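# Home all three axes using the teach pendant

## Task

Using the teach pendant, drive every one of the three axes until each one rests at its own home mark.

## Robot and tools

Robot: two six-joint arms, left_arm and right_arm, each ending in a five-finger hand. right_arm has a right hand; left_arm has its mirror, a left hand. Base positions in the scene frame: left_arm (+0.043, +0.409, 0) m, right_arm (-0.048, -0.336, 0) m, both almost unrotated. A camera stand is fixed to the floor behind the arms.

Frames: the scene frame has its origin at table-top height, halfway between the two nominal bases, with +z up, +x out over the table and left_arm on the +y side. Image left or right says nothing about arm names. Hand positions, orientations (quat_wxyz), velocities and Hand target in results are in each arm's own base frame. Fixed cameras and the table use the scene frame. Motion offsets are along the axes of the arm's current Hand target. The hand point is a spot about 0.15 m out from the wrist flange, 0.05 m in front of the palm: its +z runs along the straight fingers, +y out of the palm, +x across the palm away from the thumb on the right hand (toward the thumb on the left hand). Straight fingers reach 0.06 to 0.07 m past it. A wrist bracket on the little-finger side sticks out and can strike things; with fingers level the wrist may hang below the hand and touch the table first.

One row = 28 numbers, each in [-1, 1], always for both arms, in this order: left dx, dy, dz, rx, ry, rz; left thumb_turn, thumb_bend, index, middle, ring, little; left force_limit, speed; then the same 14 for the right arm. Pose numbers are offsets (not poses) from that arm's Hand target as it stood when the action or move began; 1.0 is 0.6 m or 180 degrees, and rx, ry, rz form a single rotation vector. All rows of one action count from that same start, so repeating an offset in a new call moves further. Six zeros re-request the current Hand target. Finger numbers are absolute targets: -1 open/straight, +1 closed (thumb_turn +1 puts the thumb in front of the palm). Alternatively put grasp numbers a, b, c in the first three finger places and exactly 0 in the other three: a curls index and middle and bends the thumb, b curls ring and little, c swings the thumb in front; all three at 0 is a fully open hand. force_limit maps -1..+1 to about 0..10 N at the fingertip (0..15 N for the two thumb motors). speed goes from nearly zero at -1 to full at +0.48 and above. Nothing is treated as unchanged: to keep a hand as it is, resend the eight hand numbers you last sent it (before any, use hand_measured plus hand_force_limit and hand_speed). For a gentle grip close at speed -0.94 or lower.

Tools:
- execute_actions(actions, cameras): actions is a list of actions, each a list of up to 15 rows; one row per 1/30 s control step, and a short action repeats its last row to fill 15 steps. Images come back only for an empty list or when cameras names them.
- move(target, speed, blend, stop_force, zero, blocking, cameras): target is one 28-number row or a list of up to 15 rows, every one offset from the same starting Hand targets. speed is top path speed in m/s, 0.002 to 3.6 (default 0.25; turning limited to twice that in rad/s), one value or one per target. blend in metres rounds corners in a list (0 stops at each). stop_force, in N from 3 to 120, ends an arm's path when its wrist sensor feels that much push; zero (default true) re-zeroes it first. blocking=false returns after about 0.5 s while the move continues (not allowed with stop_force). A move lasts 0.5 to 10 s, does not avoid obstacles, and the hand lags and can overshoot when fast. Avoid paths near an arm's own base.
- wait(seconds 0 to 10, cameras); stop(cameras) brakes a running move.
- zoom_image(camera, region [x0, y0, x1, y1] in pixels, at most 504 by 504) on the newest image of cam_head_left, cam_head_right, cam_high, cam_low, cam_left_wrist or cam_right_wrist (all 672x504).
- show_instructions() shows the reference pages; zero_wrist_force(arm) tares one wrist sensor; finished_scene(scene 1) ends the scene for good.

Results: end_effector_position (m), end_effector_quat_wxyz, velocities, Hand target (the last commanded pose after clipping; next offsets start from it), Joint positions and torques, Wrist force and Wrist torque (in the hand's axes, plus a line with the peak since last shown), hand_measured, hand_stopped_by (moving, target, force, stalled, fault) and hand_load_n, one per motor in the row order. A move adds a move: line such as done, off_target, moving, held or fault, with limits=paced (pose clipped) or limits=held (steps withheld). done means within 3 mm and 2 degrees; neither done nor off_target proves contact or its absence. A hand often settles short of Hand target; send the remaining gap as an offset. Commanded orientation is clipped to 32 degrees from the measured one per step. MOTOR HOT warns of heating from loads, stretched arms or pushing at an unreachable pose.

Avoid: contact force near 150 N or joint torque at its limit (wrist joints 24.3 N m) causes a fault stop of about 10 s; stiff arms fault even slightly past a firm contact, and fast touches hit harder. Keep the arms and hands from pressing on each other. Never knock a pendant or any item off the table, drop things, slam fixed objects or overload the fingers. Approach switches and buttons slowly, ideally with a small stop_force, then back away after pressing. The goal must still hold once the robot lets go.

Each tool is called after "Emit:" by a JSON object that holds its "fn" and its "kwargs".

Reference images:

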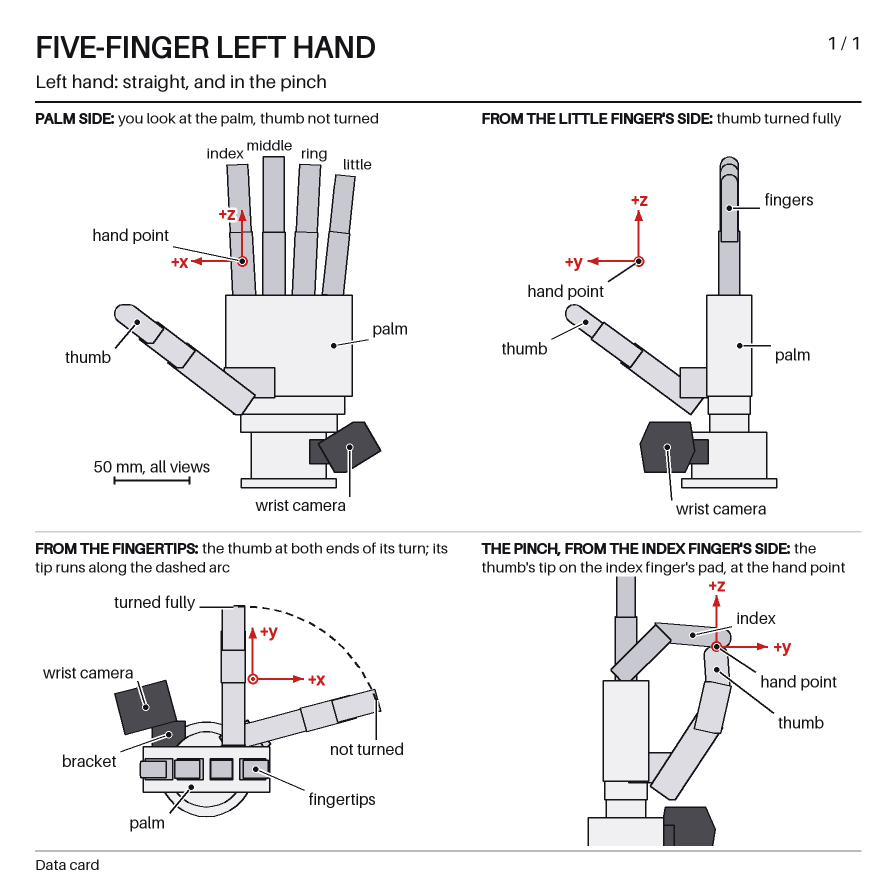

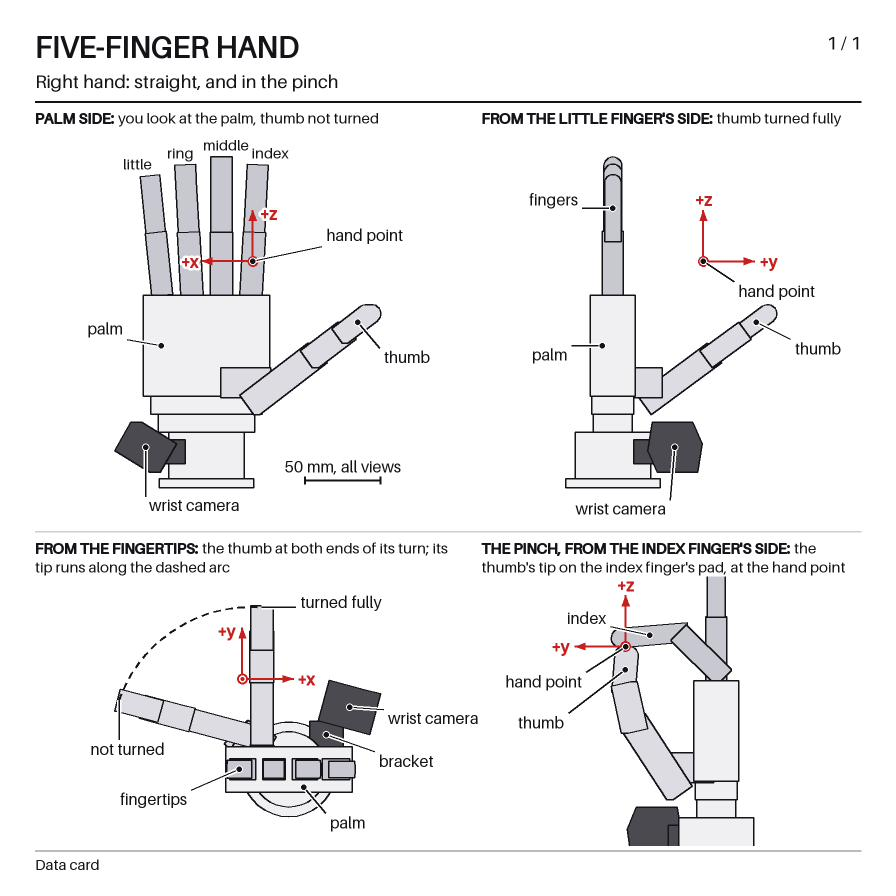

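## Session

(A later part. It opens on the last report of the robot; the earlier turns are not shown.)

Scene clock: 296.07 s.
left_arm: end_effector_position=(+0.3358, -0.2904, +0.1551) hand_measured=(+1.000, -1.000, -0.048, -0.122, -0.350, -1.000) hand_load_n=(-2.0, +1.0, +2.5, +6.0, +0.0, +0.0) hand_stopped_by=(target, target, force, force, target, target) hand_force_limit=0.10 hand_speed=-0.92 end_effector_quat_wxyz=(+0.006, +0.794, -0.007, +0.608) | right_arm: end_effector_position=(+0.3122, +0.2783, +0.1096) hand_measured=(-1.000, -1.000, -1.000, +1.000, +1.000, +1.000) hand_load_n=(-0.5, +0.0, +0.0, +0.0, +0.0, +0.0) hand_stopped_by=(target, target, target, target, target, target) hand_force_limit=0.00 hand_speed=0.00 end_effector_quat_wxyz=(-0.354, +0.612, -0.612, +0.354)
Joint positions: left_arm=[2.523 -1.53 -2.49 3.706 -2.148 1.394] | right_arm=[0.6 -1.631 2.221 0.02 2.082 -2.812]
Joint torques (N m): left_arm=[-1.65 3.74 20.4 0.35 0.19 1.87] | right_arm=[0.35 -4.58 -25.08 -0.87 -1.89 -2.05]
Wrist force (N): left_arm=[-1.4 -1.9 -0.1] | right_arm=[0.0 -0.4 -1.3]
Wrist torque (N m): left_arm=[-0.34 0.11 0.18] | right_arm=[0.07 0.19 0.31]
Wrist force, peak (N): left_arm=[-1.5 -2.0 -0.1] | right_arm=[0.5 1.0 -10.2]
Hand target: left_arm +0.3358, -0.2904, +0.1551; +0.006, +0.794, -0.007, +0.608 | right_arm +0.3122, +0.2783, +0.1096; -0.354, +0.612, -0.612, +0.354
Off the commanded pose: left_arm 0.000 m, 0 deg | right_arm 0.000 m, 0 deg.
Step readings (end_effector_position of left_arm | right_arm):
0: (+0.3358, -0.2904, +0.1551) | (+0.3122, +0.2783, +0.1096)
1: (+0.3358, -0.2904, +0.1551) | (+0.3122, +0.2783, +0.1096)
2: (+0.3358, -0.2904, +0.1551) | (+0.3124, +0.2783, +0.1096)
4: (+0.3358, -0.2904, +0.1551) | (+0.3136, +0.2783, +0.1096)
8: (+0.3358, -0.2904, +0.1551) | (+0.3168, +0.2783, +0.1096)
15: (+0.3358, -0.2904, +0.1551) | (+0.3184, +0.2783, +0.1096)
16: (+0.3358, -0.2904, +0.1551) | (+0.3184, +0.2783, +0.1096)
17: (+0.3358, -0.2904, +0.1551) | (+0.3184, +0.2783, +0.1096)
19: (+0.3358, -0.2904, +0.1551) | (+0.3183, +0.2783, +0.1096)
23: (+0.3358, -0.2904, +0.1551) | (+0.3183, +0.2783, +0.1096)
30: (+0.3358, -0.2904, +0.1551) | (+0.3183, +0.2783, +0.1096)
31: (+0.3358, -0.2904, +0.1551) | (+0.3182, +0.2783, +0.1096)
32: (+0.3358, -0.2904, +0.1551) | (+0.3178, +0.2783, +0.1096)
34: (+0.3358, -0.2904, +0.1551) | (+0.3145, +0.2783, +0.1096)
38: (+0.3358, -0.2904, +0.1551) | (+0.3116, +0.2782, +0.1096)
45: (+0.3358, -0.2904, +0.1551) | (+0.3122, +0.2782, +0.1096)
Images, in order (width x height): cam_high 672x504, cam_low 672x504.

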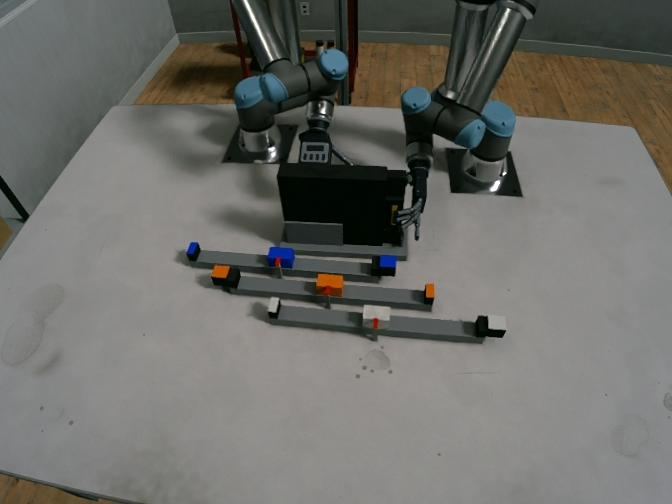

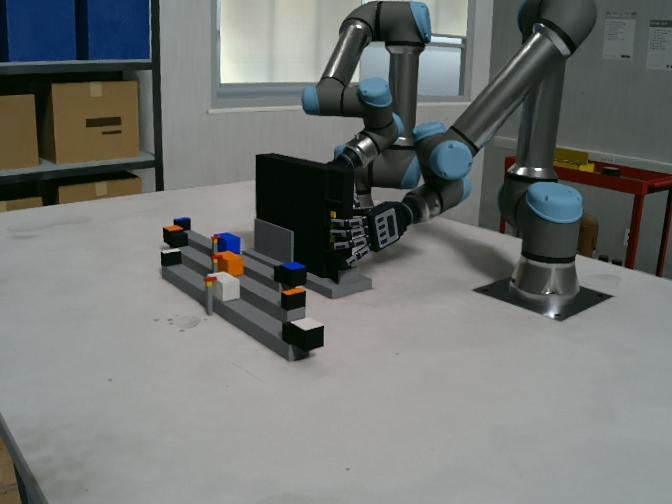

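Emit:
{"fn": "move", "kwargs": {"target": [[0,0,0,0,0,0,1,-1,0.12,0.12,-0.35,-1,0.1,-0.92,0,0.0067,-0.0115,0,0,0,-1,-1,-1,1,1,1,0,0],[0,0,0,0,0,0,1,-1,0.12,0.12,-0.35,-1,0.1,-0.92,0.0767,0.0067,-0.0115,0,0,0,-1,-1,-1,1,1,1,0,0],[0,0,0,0,0,0,1,-1,0.12,0.12,-0.35,-1,0.1,-0.92,0.0767,-0.0006,0.001,0,0,0,-1,-1,-1,1,1,1,0,0]], "speed": 0.08, "blend": [0.004,0.004,0]}}

Emit:
{"fn": "execute_actions", "kwargs": {"actions": [[[0,0,0,0,0,0,1,-1,0.12,0.12,-0.35,-1,0.1,-0.92,0,-0.00064,0.0011,0,0,0,-1,-1,-1,1,1,1,0,0],[0,0,0,0,0,0,1,-1,0.12,0.12,-0.35,-1,0.1,-0.92,0,-0.00127,0.0022,0,0,0,-1,-1,-1,1,1,1,0,0],[0,0,0,0,0,0,1,-1,0.12,0.12,-0.35,-1,0.1,-0.92,0,-0.00191,0.0033,0,0,0,-1,-1,-1,1,1,1,0,0],[0,0,0,0,0,0,1,-1,0.12,0.12,-0.35,-1,0.1,-0.92,0,-0.00254,0.0044,0,0,0,-1,-1,-1,1,1,1,0,0],[0,0,0,0,0,0,1,-1,0.12,0.12,-0.35,-1,0.1,-0.92,0,-0.00318,0.0055,0,0,0,-1,-1,-1,1,1,1,0,0],[0,0,0,0,0,0,1,-1,0.12,0.12,-0.35,-1,0.1,-0.92,0,-0.00381,0.0066,0,0,0,-1,-1,-1,1,1,1,0,0],[0,0,0,0,0,0,1,-1,0.12,0.12,-0.35,-1,0.1,-0.92,0,-0.00445,0.0077,0,0,0,-1,-1,-1,1,1,1,0,0],[0,0,0,0,0,0,1,-1,0.12,0.12,-0.35,-1,0.1,-0.92,0,-0.00508,0.0088,0,0,0,-1,-1,-1,1,1,1,0,0]],[[0,0,0,0,0,0,1,-1,0.12,0.12,-0.35,-1,0.1,-0.92,0,0.0017,-0.0029,0,0,0,-1,-1,-1,1,1,1,0,0],[0,0,0,0,0,0,1,-1,0.12,0.12,-0.35,-1,0.1,-0.92,0,0.0034,-0.0059,0,0,0,-1,-1,-1,1,1,1,0,0],[0,0,0,0,0,0,1,-1,0.12,0.12,-0.35,-1,0.1,-0.92,0,0.00508,-0.0088,0,0,0,-1,-1,-1,1,1,1,0,0]]], "cameras": ["cam_high","cam_low","cam_head_left"]}}

Emit:
{"fn": "zoom_image", "kwargs": {"camera": "cam_high", "region": [362, 310, 392, 345]}}

Emit:
{"fn": "zoom_image", "kwargs": {"camera": "cam_head_left", "region": [220, 220, 360, 290]}}

Scene clock: 303.50 s.
left_arm: end_effector_position=(+0.3358, -0.2904, +0.1551) hand_measured=(+1.000, -1.000, -0.048, -0.122, -0.350, -1.000) hand_load_n=(-2.0, +1.0, +2.5, +5.5, +0.0, +0.0) hand_stopped_by=(target, target, force, force, target, target) hand_force_limit=0.10 hand_speed=-0.92 end_effector_quat_wxyz=(+0.006, +0.794, -0.007, +0.608) | right_arm: end_effector_position=(+0.3129, +0.2323, +0.1096) hand_measured=(-1.000, -1.000, -1.000, +1.000, +1.000, +1.000) hand_load_n=(+0.0, +0.0, +0.0, +0.0, +0.0, +0.0) hand_stopped_by=(target, target, target, target, target, target) hand_force_limit=0.00 hand_speed=0.00 end_effector_quat_wxyz=(-0.354, +0.612, -0.612, +0.354)
Joint positions: left_arm=[2.523 -1.53 -2.49 3.706 -2.148 1.394] | right_arm=[0.416 -1.766 2.326 0.002 1.928 -2.924]
Joint torques (N m): left_arm=[-1.51 4.5 20.67 0.28 0.26 1.78] | right_arm=[-3.88 -17.17 -9.68 1.65 1.4 1.67]
Wrist force (N): left_arm=[-1.5 -1.7 -0.2] | right_arm=[0.0 -0.3 -1.5]
Wrist torque (N m): left_arm=[-0.32 0.12 0.17] | right_arm=[0.06 0.21 0.17]
Wrist force, peak (N): left_arm=[-1.5 -1.9 -0.3] | right_arm=[0.7 -0.6 -2.0]
Hand target: left_arm +0.3358, -0.2904, +0.1551; +0.006, +0.794, -0.007, +0.608 | right_arm +0.3129, +0.2323, +0.1096; -0.354, +0.612, -0.612, +0.354
Off the commanded pose: left_arm 0.000 m, 0 deg | right_arm 0.000 m, 0 deg.
move: done

Scene clock: 304.70 s.
left_arm: end_effector_position=(+0.3358, -0.2904, +0.1551) hand_measured=(+1.000, -1.000, -0.048, -0.122, -0.350, -1.000) hand_load_n=(-2.0, +1.5, +2.5, +5.5, +0.5, +0.0) hand_stopped_by=(target, target, force, force, target, target) hand_force_limit=0.10 hand_speed=-0.92 end_effector_quat_wxyz=(+0.006, +0.794, -0.007, +0.608) | right_arm: end_effector_position=(+0.3129, +0.2323, +0.1096) hand_measured=(-1.000, -1.000, -1.000, +1.000, +1.000, +1.000) hand_load_n=(-0.5, +0.0, +0.0, +0.0, +0.0, +0.0) hand_stopped_by=(target, target, target, target, target, target) hand_force_limit=0.00 hand_speed=0.00 end_effector_quat_wxyz=(-0.354, +0.612, -0.612, +0.354)
Joint positions: left_arm=[2.523 -1.53 -2.49 3.706 -2.148 1.394] | right_arm=[0.416 -1.766 2.326 0.002 1.928 -2.924]
Joint torques (N m): left_arm=[-1.96 3.98 20.9 0.13 0.14 1.89] | right_arm=[-2.28 0.85 -25.44 -0.68 -2.05 -2.05]
Wrist force (N): left_arm=[-1.3 -1.8 -0.2] | right_arm=[0.0 -0.2 -1.8]
Wrist torque (N m): left_arm=[-0.34 0.10 0.18] | right_arm=[0.12 0.22 0.29]
Wrist force, peak (N): left_arm=[-1.5 -1.9 -0.3] | right_arm=[1.2 1.1 -10.5]
Hand target: left_arm +0.3358, -0.2904, +0.1551; +0.006, +0.794, -0.007, +0.608 | right_arm +0.3129, +0.2323, +0.1096; -0.354, +0.612, -0.612, +0.354
Off the commanded pose: left_arm 0.000 m, 0 deg | right_arm 0.000 m, 0 deg.
Step readings (end_effector_position of left_arm | right_arm):
0: (+0.3358, -0.2904, +0.1551) | (+0.3129, +0.2323, +0.1096)
1: (+0.3358, -0.2904, +0.1551) | (+0.3129, +0.2323, +0.1096)
2: (+0.3358, -0.2904, +0.1551) | (+0.3130, +0.2322, +0.1096)
4: (+0.3358, -0.2904, +0.1551) | (+0.3141, +0.2322, +0.1095)
8: (+0.3358, -0.2904, +0.1551) | (+0.3176, +0.2322, +0.1096)
15: (+0.3358, -0.2904, +0.1551) | (+0.3191, +0.2323, +0.1096)
16: (+0.3358, -0.2904, +0.1551) | (+0.3191, +0.2323, +0.1096)
17: (+0.3358, -0.2904, +0.1551) | (+0.3186, +0.2323, +0.1096)
19: (+0.3358, -0.2904, +0.1551) | (+0.3153, +0.2323, +0.1096)
23: (+0.3358, -0.2904, +0.1551) | (+0.3123, +0.2322, +0.1096)
30: (+0.3358, -0.2904, +0.1551) | (+0.3129, +0.2322, +0.1096)
Images, in order (width x height): cam_head_left 672x504, cam_high 672x504, cam_low 672x504.

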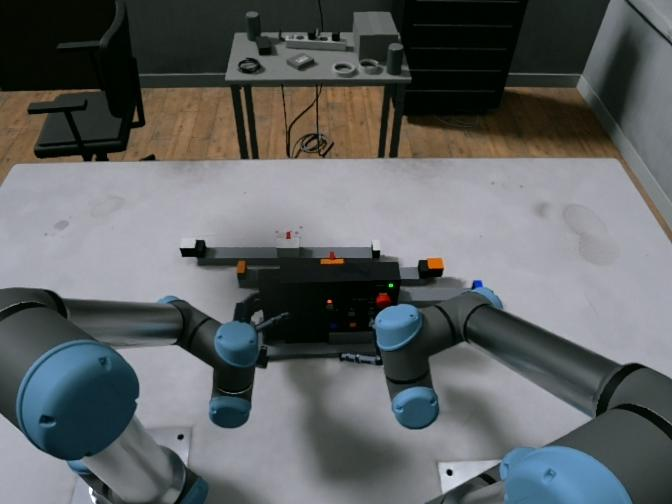

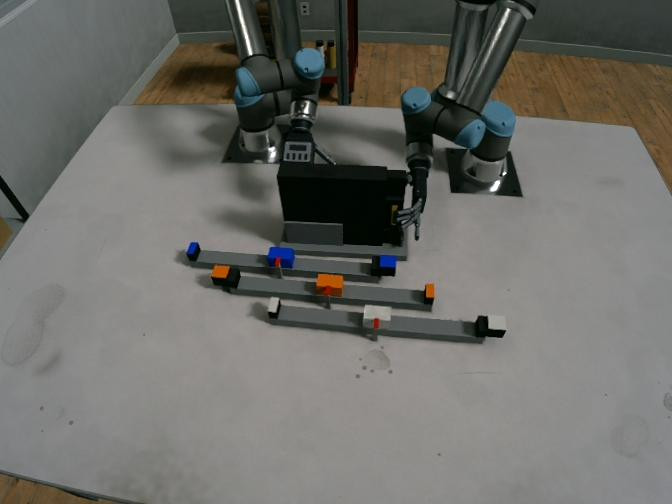

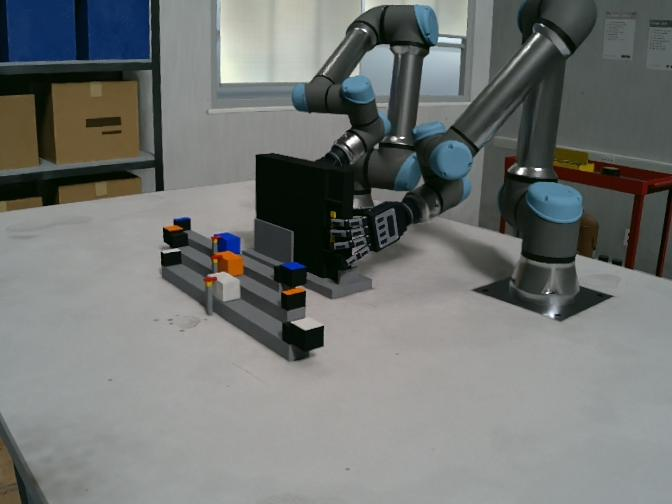

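Scaled by 14.400.

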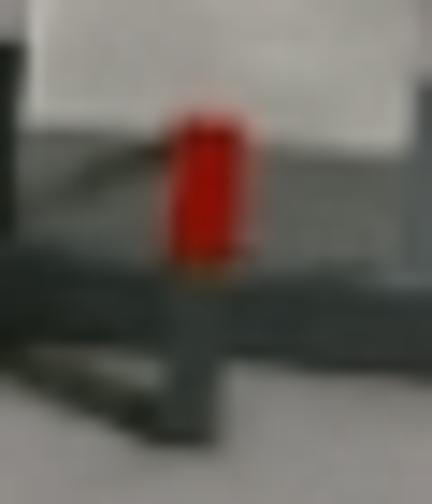

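Scaled by 3.600.

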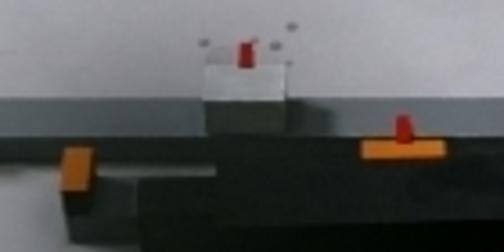

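Emit:
{"fn": "zoom_image", "kwargs": {"camera": "cam_low", "region": [200, 225, 230, 250]}}

Emit:
{"fn": "zoom_image", "kwargs": {"camera": "cam_low", "region": [200, 245, 230, 270]}}

Emit:
{"fn": "zoom_image", "kwargs": {"camera": "cam_low", "region": [195, 268, 225, 293]}}

Scaled by 16.800.

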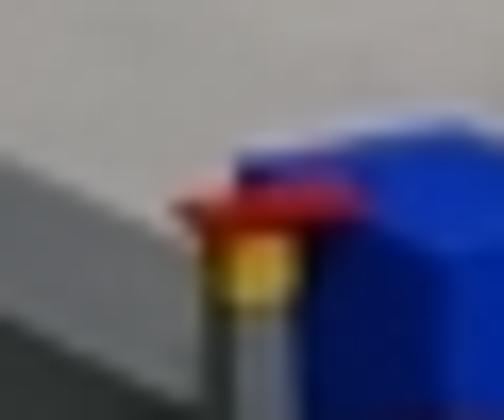

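Scaled by 16.800.

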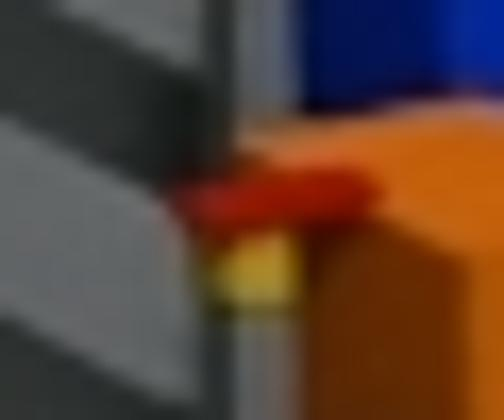

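Scaled by 16.800.

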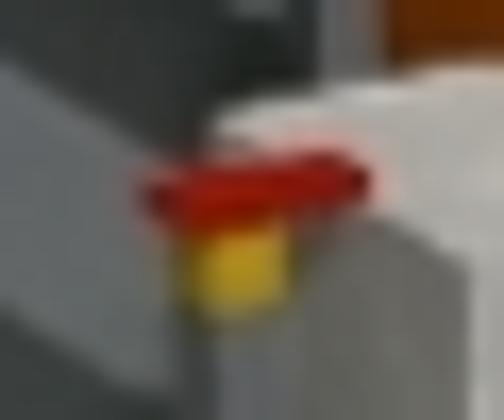

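Emit:
{"fn": "move", "kwargs": {"target": [0,0,0,0,0,0,1,-1,0.12,0.12,-0.35,-1,0.1,-0.92,0,0.0233,-0.1405,0,0,0,-1,-1,-1,1,1,1,0,0], "speed": 0.15}}

Emit:
{"fn": "move", "kwargs": {"target": [0,0,0,0,0,0,1,-1,-1,-1,-1,-1,0.1,-0.6,0,0,0,0,0,0,-1,-1,-1,1,1,1,0,0], "cameras": ["cam_high","cam_low","cam_head_left"]}}

Scene clock: 307.73 s.
left_arm: end_effector_position=(+0.3358, -0.2904, +0.1551) hand_measured=(+1.000, -1.000, -0.048, -0.122, -0.350, -1.000) hand_load_n=(-2.0, +1.0, +2.5, +6.0, +0.0, +0.0) hand_stopped_by=(target, target, force, force, target, target) hand_force_limit=0.10 hand_speed=-0.92 end_effector_quat_wxyz=(+0.006, +0.794, -0.007, +0.608) | right_arm: end_effector_position=(+0.2330, +0.2323, +0.1396) hand_measured=(-1.000, -1.000, -1.000, +1.000, +1.000, +1.000) hand_load_n=(+0.0, +0.0, +0.0, +0.0, +0.0, +0.0) hand_stopped_by=(target, target, target, target, target, target) hand_force_limit=0.00 hand_speed=0.00 end_effector_quat_wxyz=(-0.354, +0.612, -0.612, +0.354)
Joint positions: left_arm=[2.523 -1.53 -2.49 3.706 -2.148 1.394] | right_arm=[0.644 -1.904 2.342 0.186 2.118 -2.782]
Joint torques (N m): left_arm=[-0.59 3.68 20.72 0.21 0.05 1.78] | right_arm=[8.2 -13.73 -8.84 1.81 -0.04 -0.42]
Wrist force (N): left_arm=[-1.3 -1.7 -0.4] | right_arm=[0.1 -0.4 -1.4]
Wrist torque (N m): left_arm=[-0.33 0.10 0.17] | right_arm=[0.07 0.18 0.31]
Wrist force, peak (N): left_arm=[-1.7 -1.9 -0.3] | right_arm=[0.0 0.1 -2.8]
Hand target: left_arm +0.3358, -0.2904, +0.1551; +0.006, +0.794, -0.007, +0.608 | right_arm +0.2329, +0.2323, +0.1396; -0.354, +0.612, -0.612, +0.354
Off the commanded pose: left_arm 0.000 m, 0 deg | right_arm 0.000 m, 0 deg.
move: done

Scene clock: 308.87 s.
left_arm: end_effector_position=(+0.3358, -0.2904, +0.1551) hand_measured=(+1.000, -1.000, -1.000, -1.000, -1.000, -1.000) hand_load_n=(-1.0, +0.0, +0.0, +0.0, +0.0, +0.0) hand_stopped_by=(target, target, target, target, target, target) hand_force_limit=0.10 hand_speed=-0.60 end_effector_quat_wxyz=(+0.006, +0.794, -0.007, +0.608) | right_arm: end_effector_position=(+0.2329, +0.2323, +0.1396) hand_measured=(-1.000, -1.000, -1.000, +1.000, +1.000, +1.000) hand_load_n=(-0.5, +0.0, +0.0, +0.0, +0.0, +0.0) hand_stopped_by=(target, target, target, target, target, target) hand_force_limit=0.00 hand_speed=0.00 end_effector_quat_wxyz=(-0.354, +0.612, -0.612, +0.354)
Joint positions: left_arm=[2.523 -1.53 -2.49 3.706 -2.148 1.394] | right_arm=[0.644 -1.904 2.342 0.186 2.118 -2.782]
Joint torques (N m): left_arm=[-1.74 3.74 21.17 0.13 0.07 1.75] | right_arm=[7.84 -15.29 -8.84 1.79 2.48 1.98]
Wrist force (N): left_arm=[-0.6 -1.1 -2.2] | right_arm=[0.2 -0.5 -1.2]
Wrist torque (N m): left_arm=[-0.21 -0.04 0.08] | right_arm=[0.04 0.15 0.30]
Wrist force, peak (N): left_arm=[-0.6 0.4 -4.3] | right_arm=[0.2 -0.5 -1.7]
Hand target: left_arm +0.3358, -0.2904, +0.1551; +0.006, +0.794, -0.007, +0.608 | right_arm +0.2329, +0.2323, +0.1396; -0.354, +0.612, -0.612, +0.354
Off the commanded pose: left_arm 0.000 m, 0 deg | right_arm 0.000 m, 0 deg.
move: done
Images, in order (width x height): cam_head_left 672x504, cam_high 672x504, cam_low 672x504.

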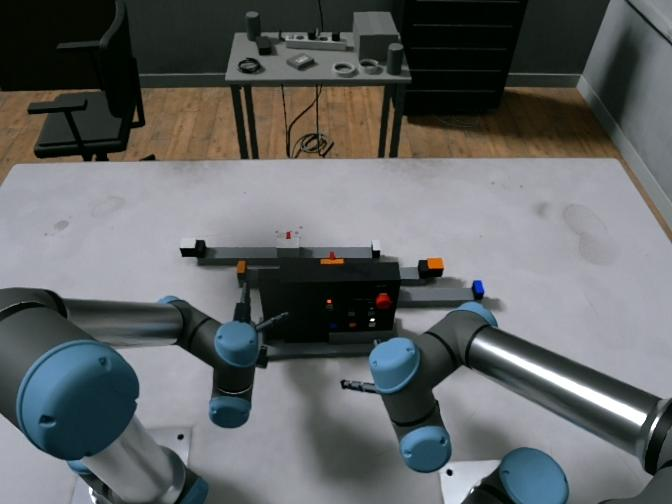

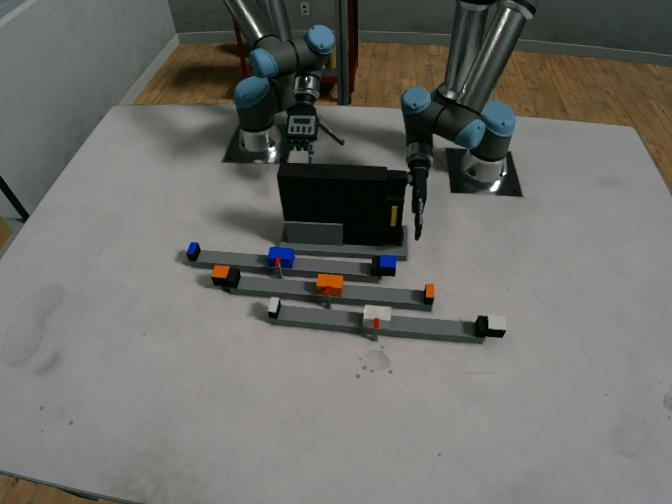

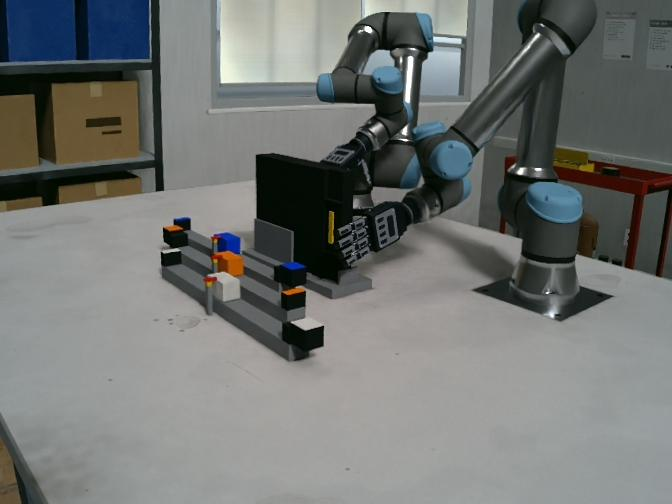

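Emit:
{"fn": "move", "kwargs": {"target": [-0.0345,0,-0.1288,0,0,0,1,-1,-1,-1,-1,-1,0.1,-0.6,0,0,0,0,0,0,-1,-1,-1,1,1,1,0,0], "speed": 0.1, "cameras": ["cam_high","cam_low","cam_head_left","cam_left_wrist"]}}

Emit:
{"fn": "zoom_image", "kwargs": {"camera": "cam_high", "region": [250, 240, 400, 345]}}

Emit:
{"fn": "zoom_image", "kwargs": {"camera": "cam_low", "region": [190, 225, 260, 320]}}

Scene clock: 311.50 s.
left_arm: end_effector_position=(+0.2559, -0.2890, +0.1552) hand_measured=(+1.000, -1.000, -1.000, -1.000, -1.000, -1.000) hand_load_n=(-0.5, +0.0, +0.0, +0.0, +0.0, +0.0) hand_stopped_by=(target, target, target, target, target, target) hand_force_limit=0.10 hand_speed=-0.60 end_effector_quat_wxyz=(+0.006, +0.794, -0.007, +0.608) | right_arm: end_effector_position=(+0.2329, +0.2323, +0.1396) hand_measured=(-1.000, -1.000, -1.000, +1.000, +1.000, +1.000) hand_load_n=(+0.0, +0.0, +0.0, +0.0, +0.5, +0.0) hand_stopped_by=(target, target, target, target, target, target) hand_force_limit=0.00 hand_speed=0.00 end_effector_quat_wxyz=(-0.354, +0.612, -0.612, +0.354)
Joint positions: left_arm=[2.239 -1.506 -2.525 3.629 -2.414 1.264] | right_arm=[0.644 -1.904 2.342 0.186 2.118 -2.782]
Joint torques (N m): left_arm=[-3.32 18.85 13.19 1.27 -1.27 2.49] | right_arm=[6.62 -14.33 -9.62 1.82 2.12 1.98]
Wrist force (N): left_arm=[-0.1 -0.8 -0.9] | right_arm=[0.2 -0.1 -1.3]
Wrist torque (N m): left_arm=[-0.16 -0.06 -0.01] | right_arm=[0.10 0.16 0.31]
Wrist force, peak (N): left_arm=[-0.6 -1.3 -2.6] | right_arm=[0.0 -0.2 -1.9]
Hand target: left_arm +0.2558, -0.2889, +0.1552; +0.006, +0.794, -0.007, +0.608 | right_arm +0.2329, +0.2323, +0.1396; -0.354, +0.612, -0.612, +0.354
Off the commanded pose: left_arm 0.000 m, 0 deg | right_arm 0.000 m, 0 deg.
move: done
Images, in order (width x height): cam_head_left 672x504, cam_high 672x504, cam_low 672x504, cam_left_wrist 672x504.

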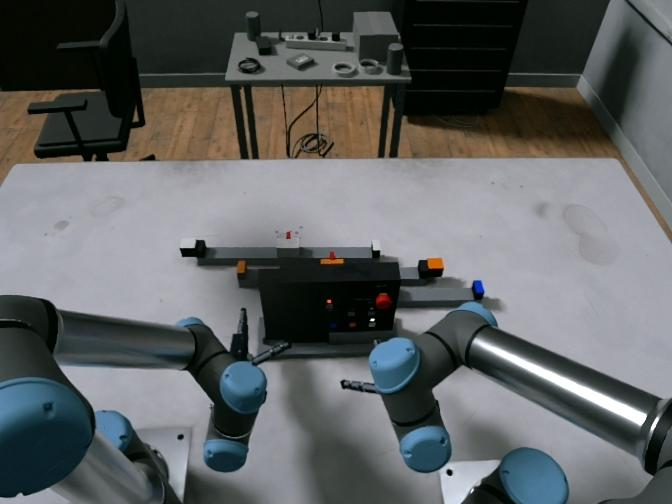

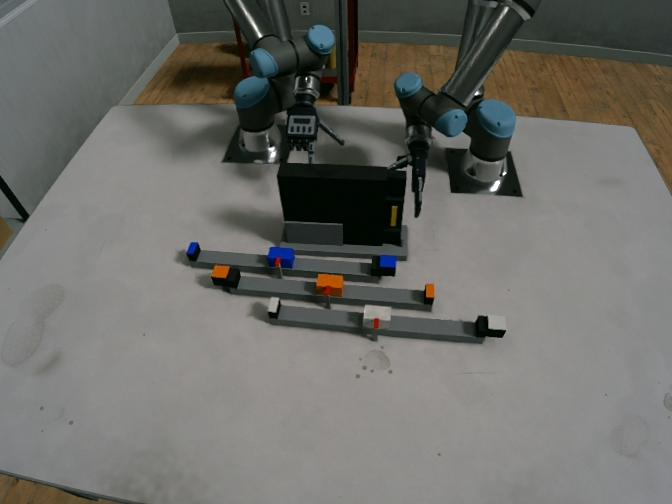

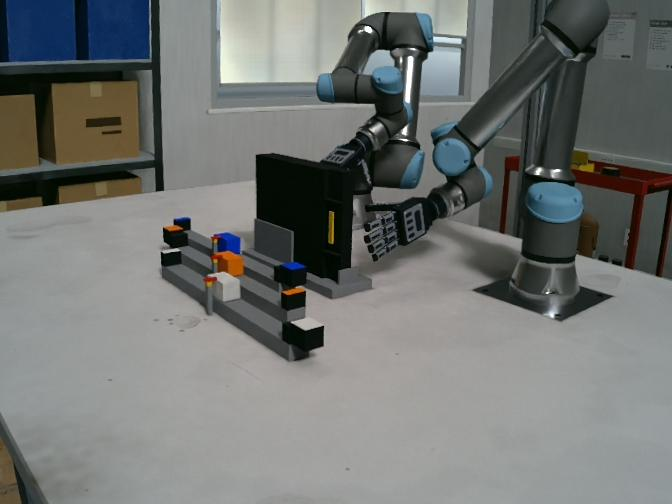

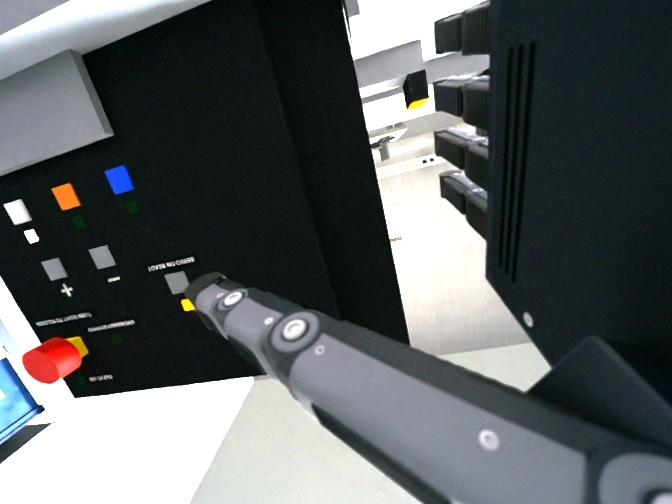

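Scaled by 3.360.

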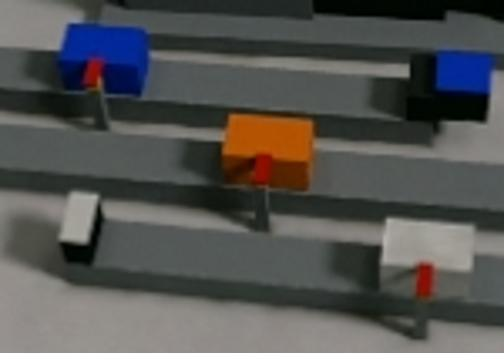

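Scaled by 5.305.

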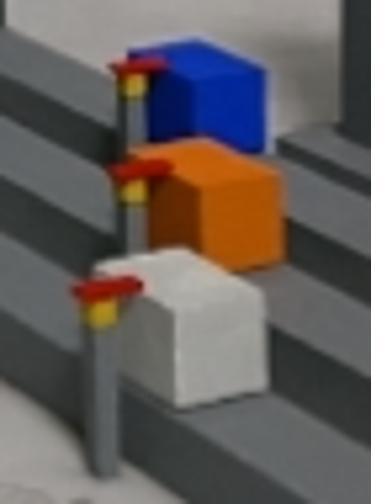

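Emit:
{"fn": "finished_scene", "kwargs": {}}

The scene is finished: the task was done.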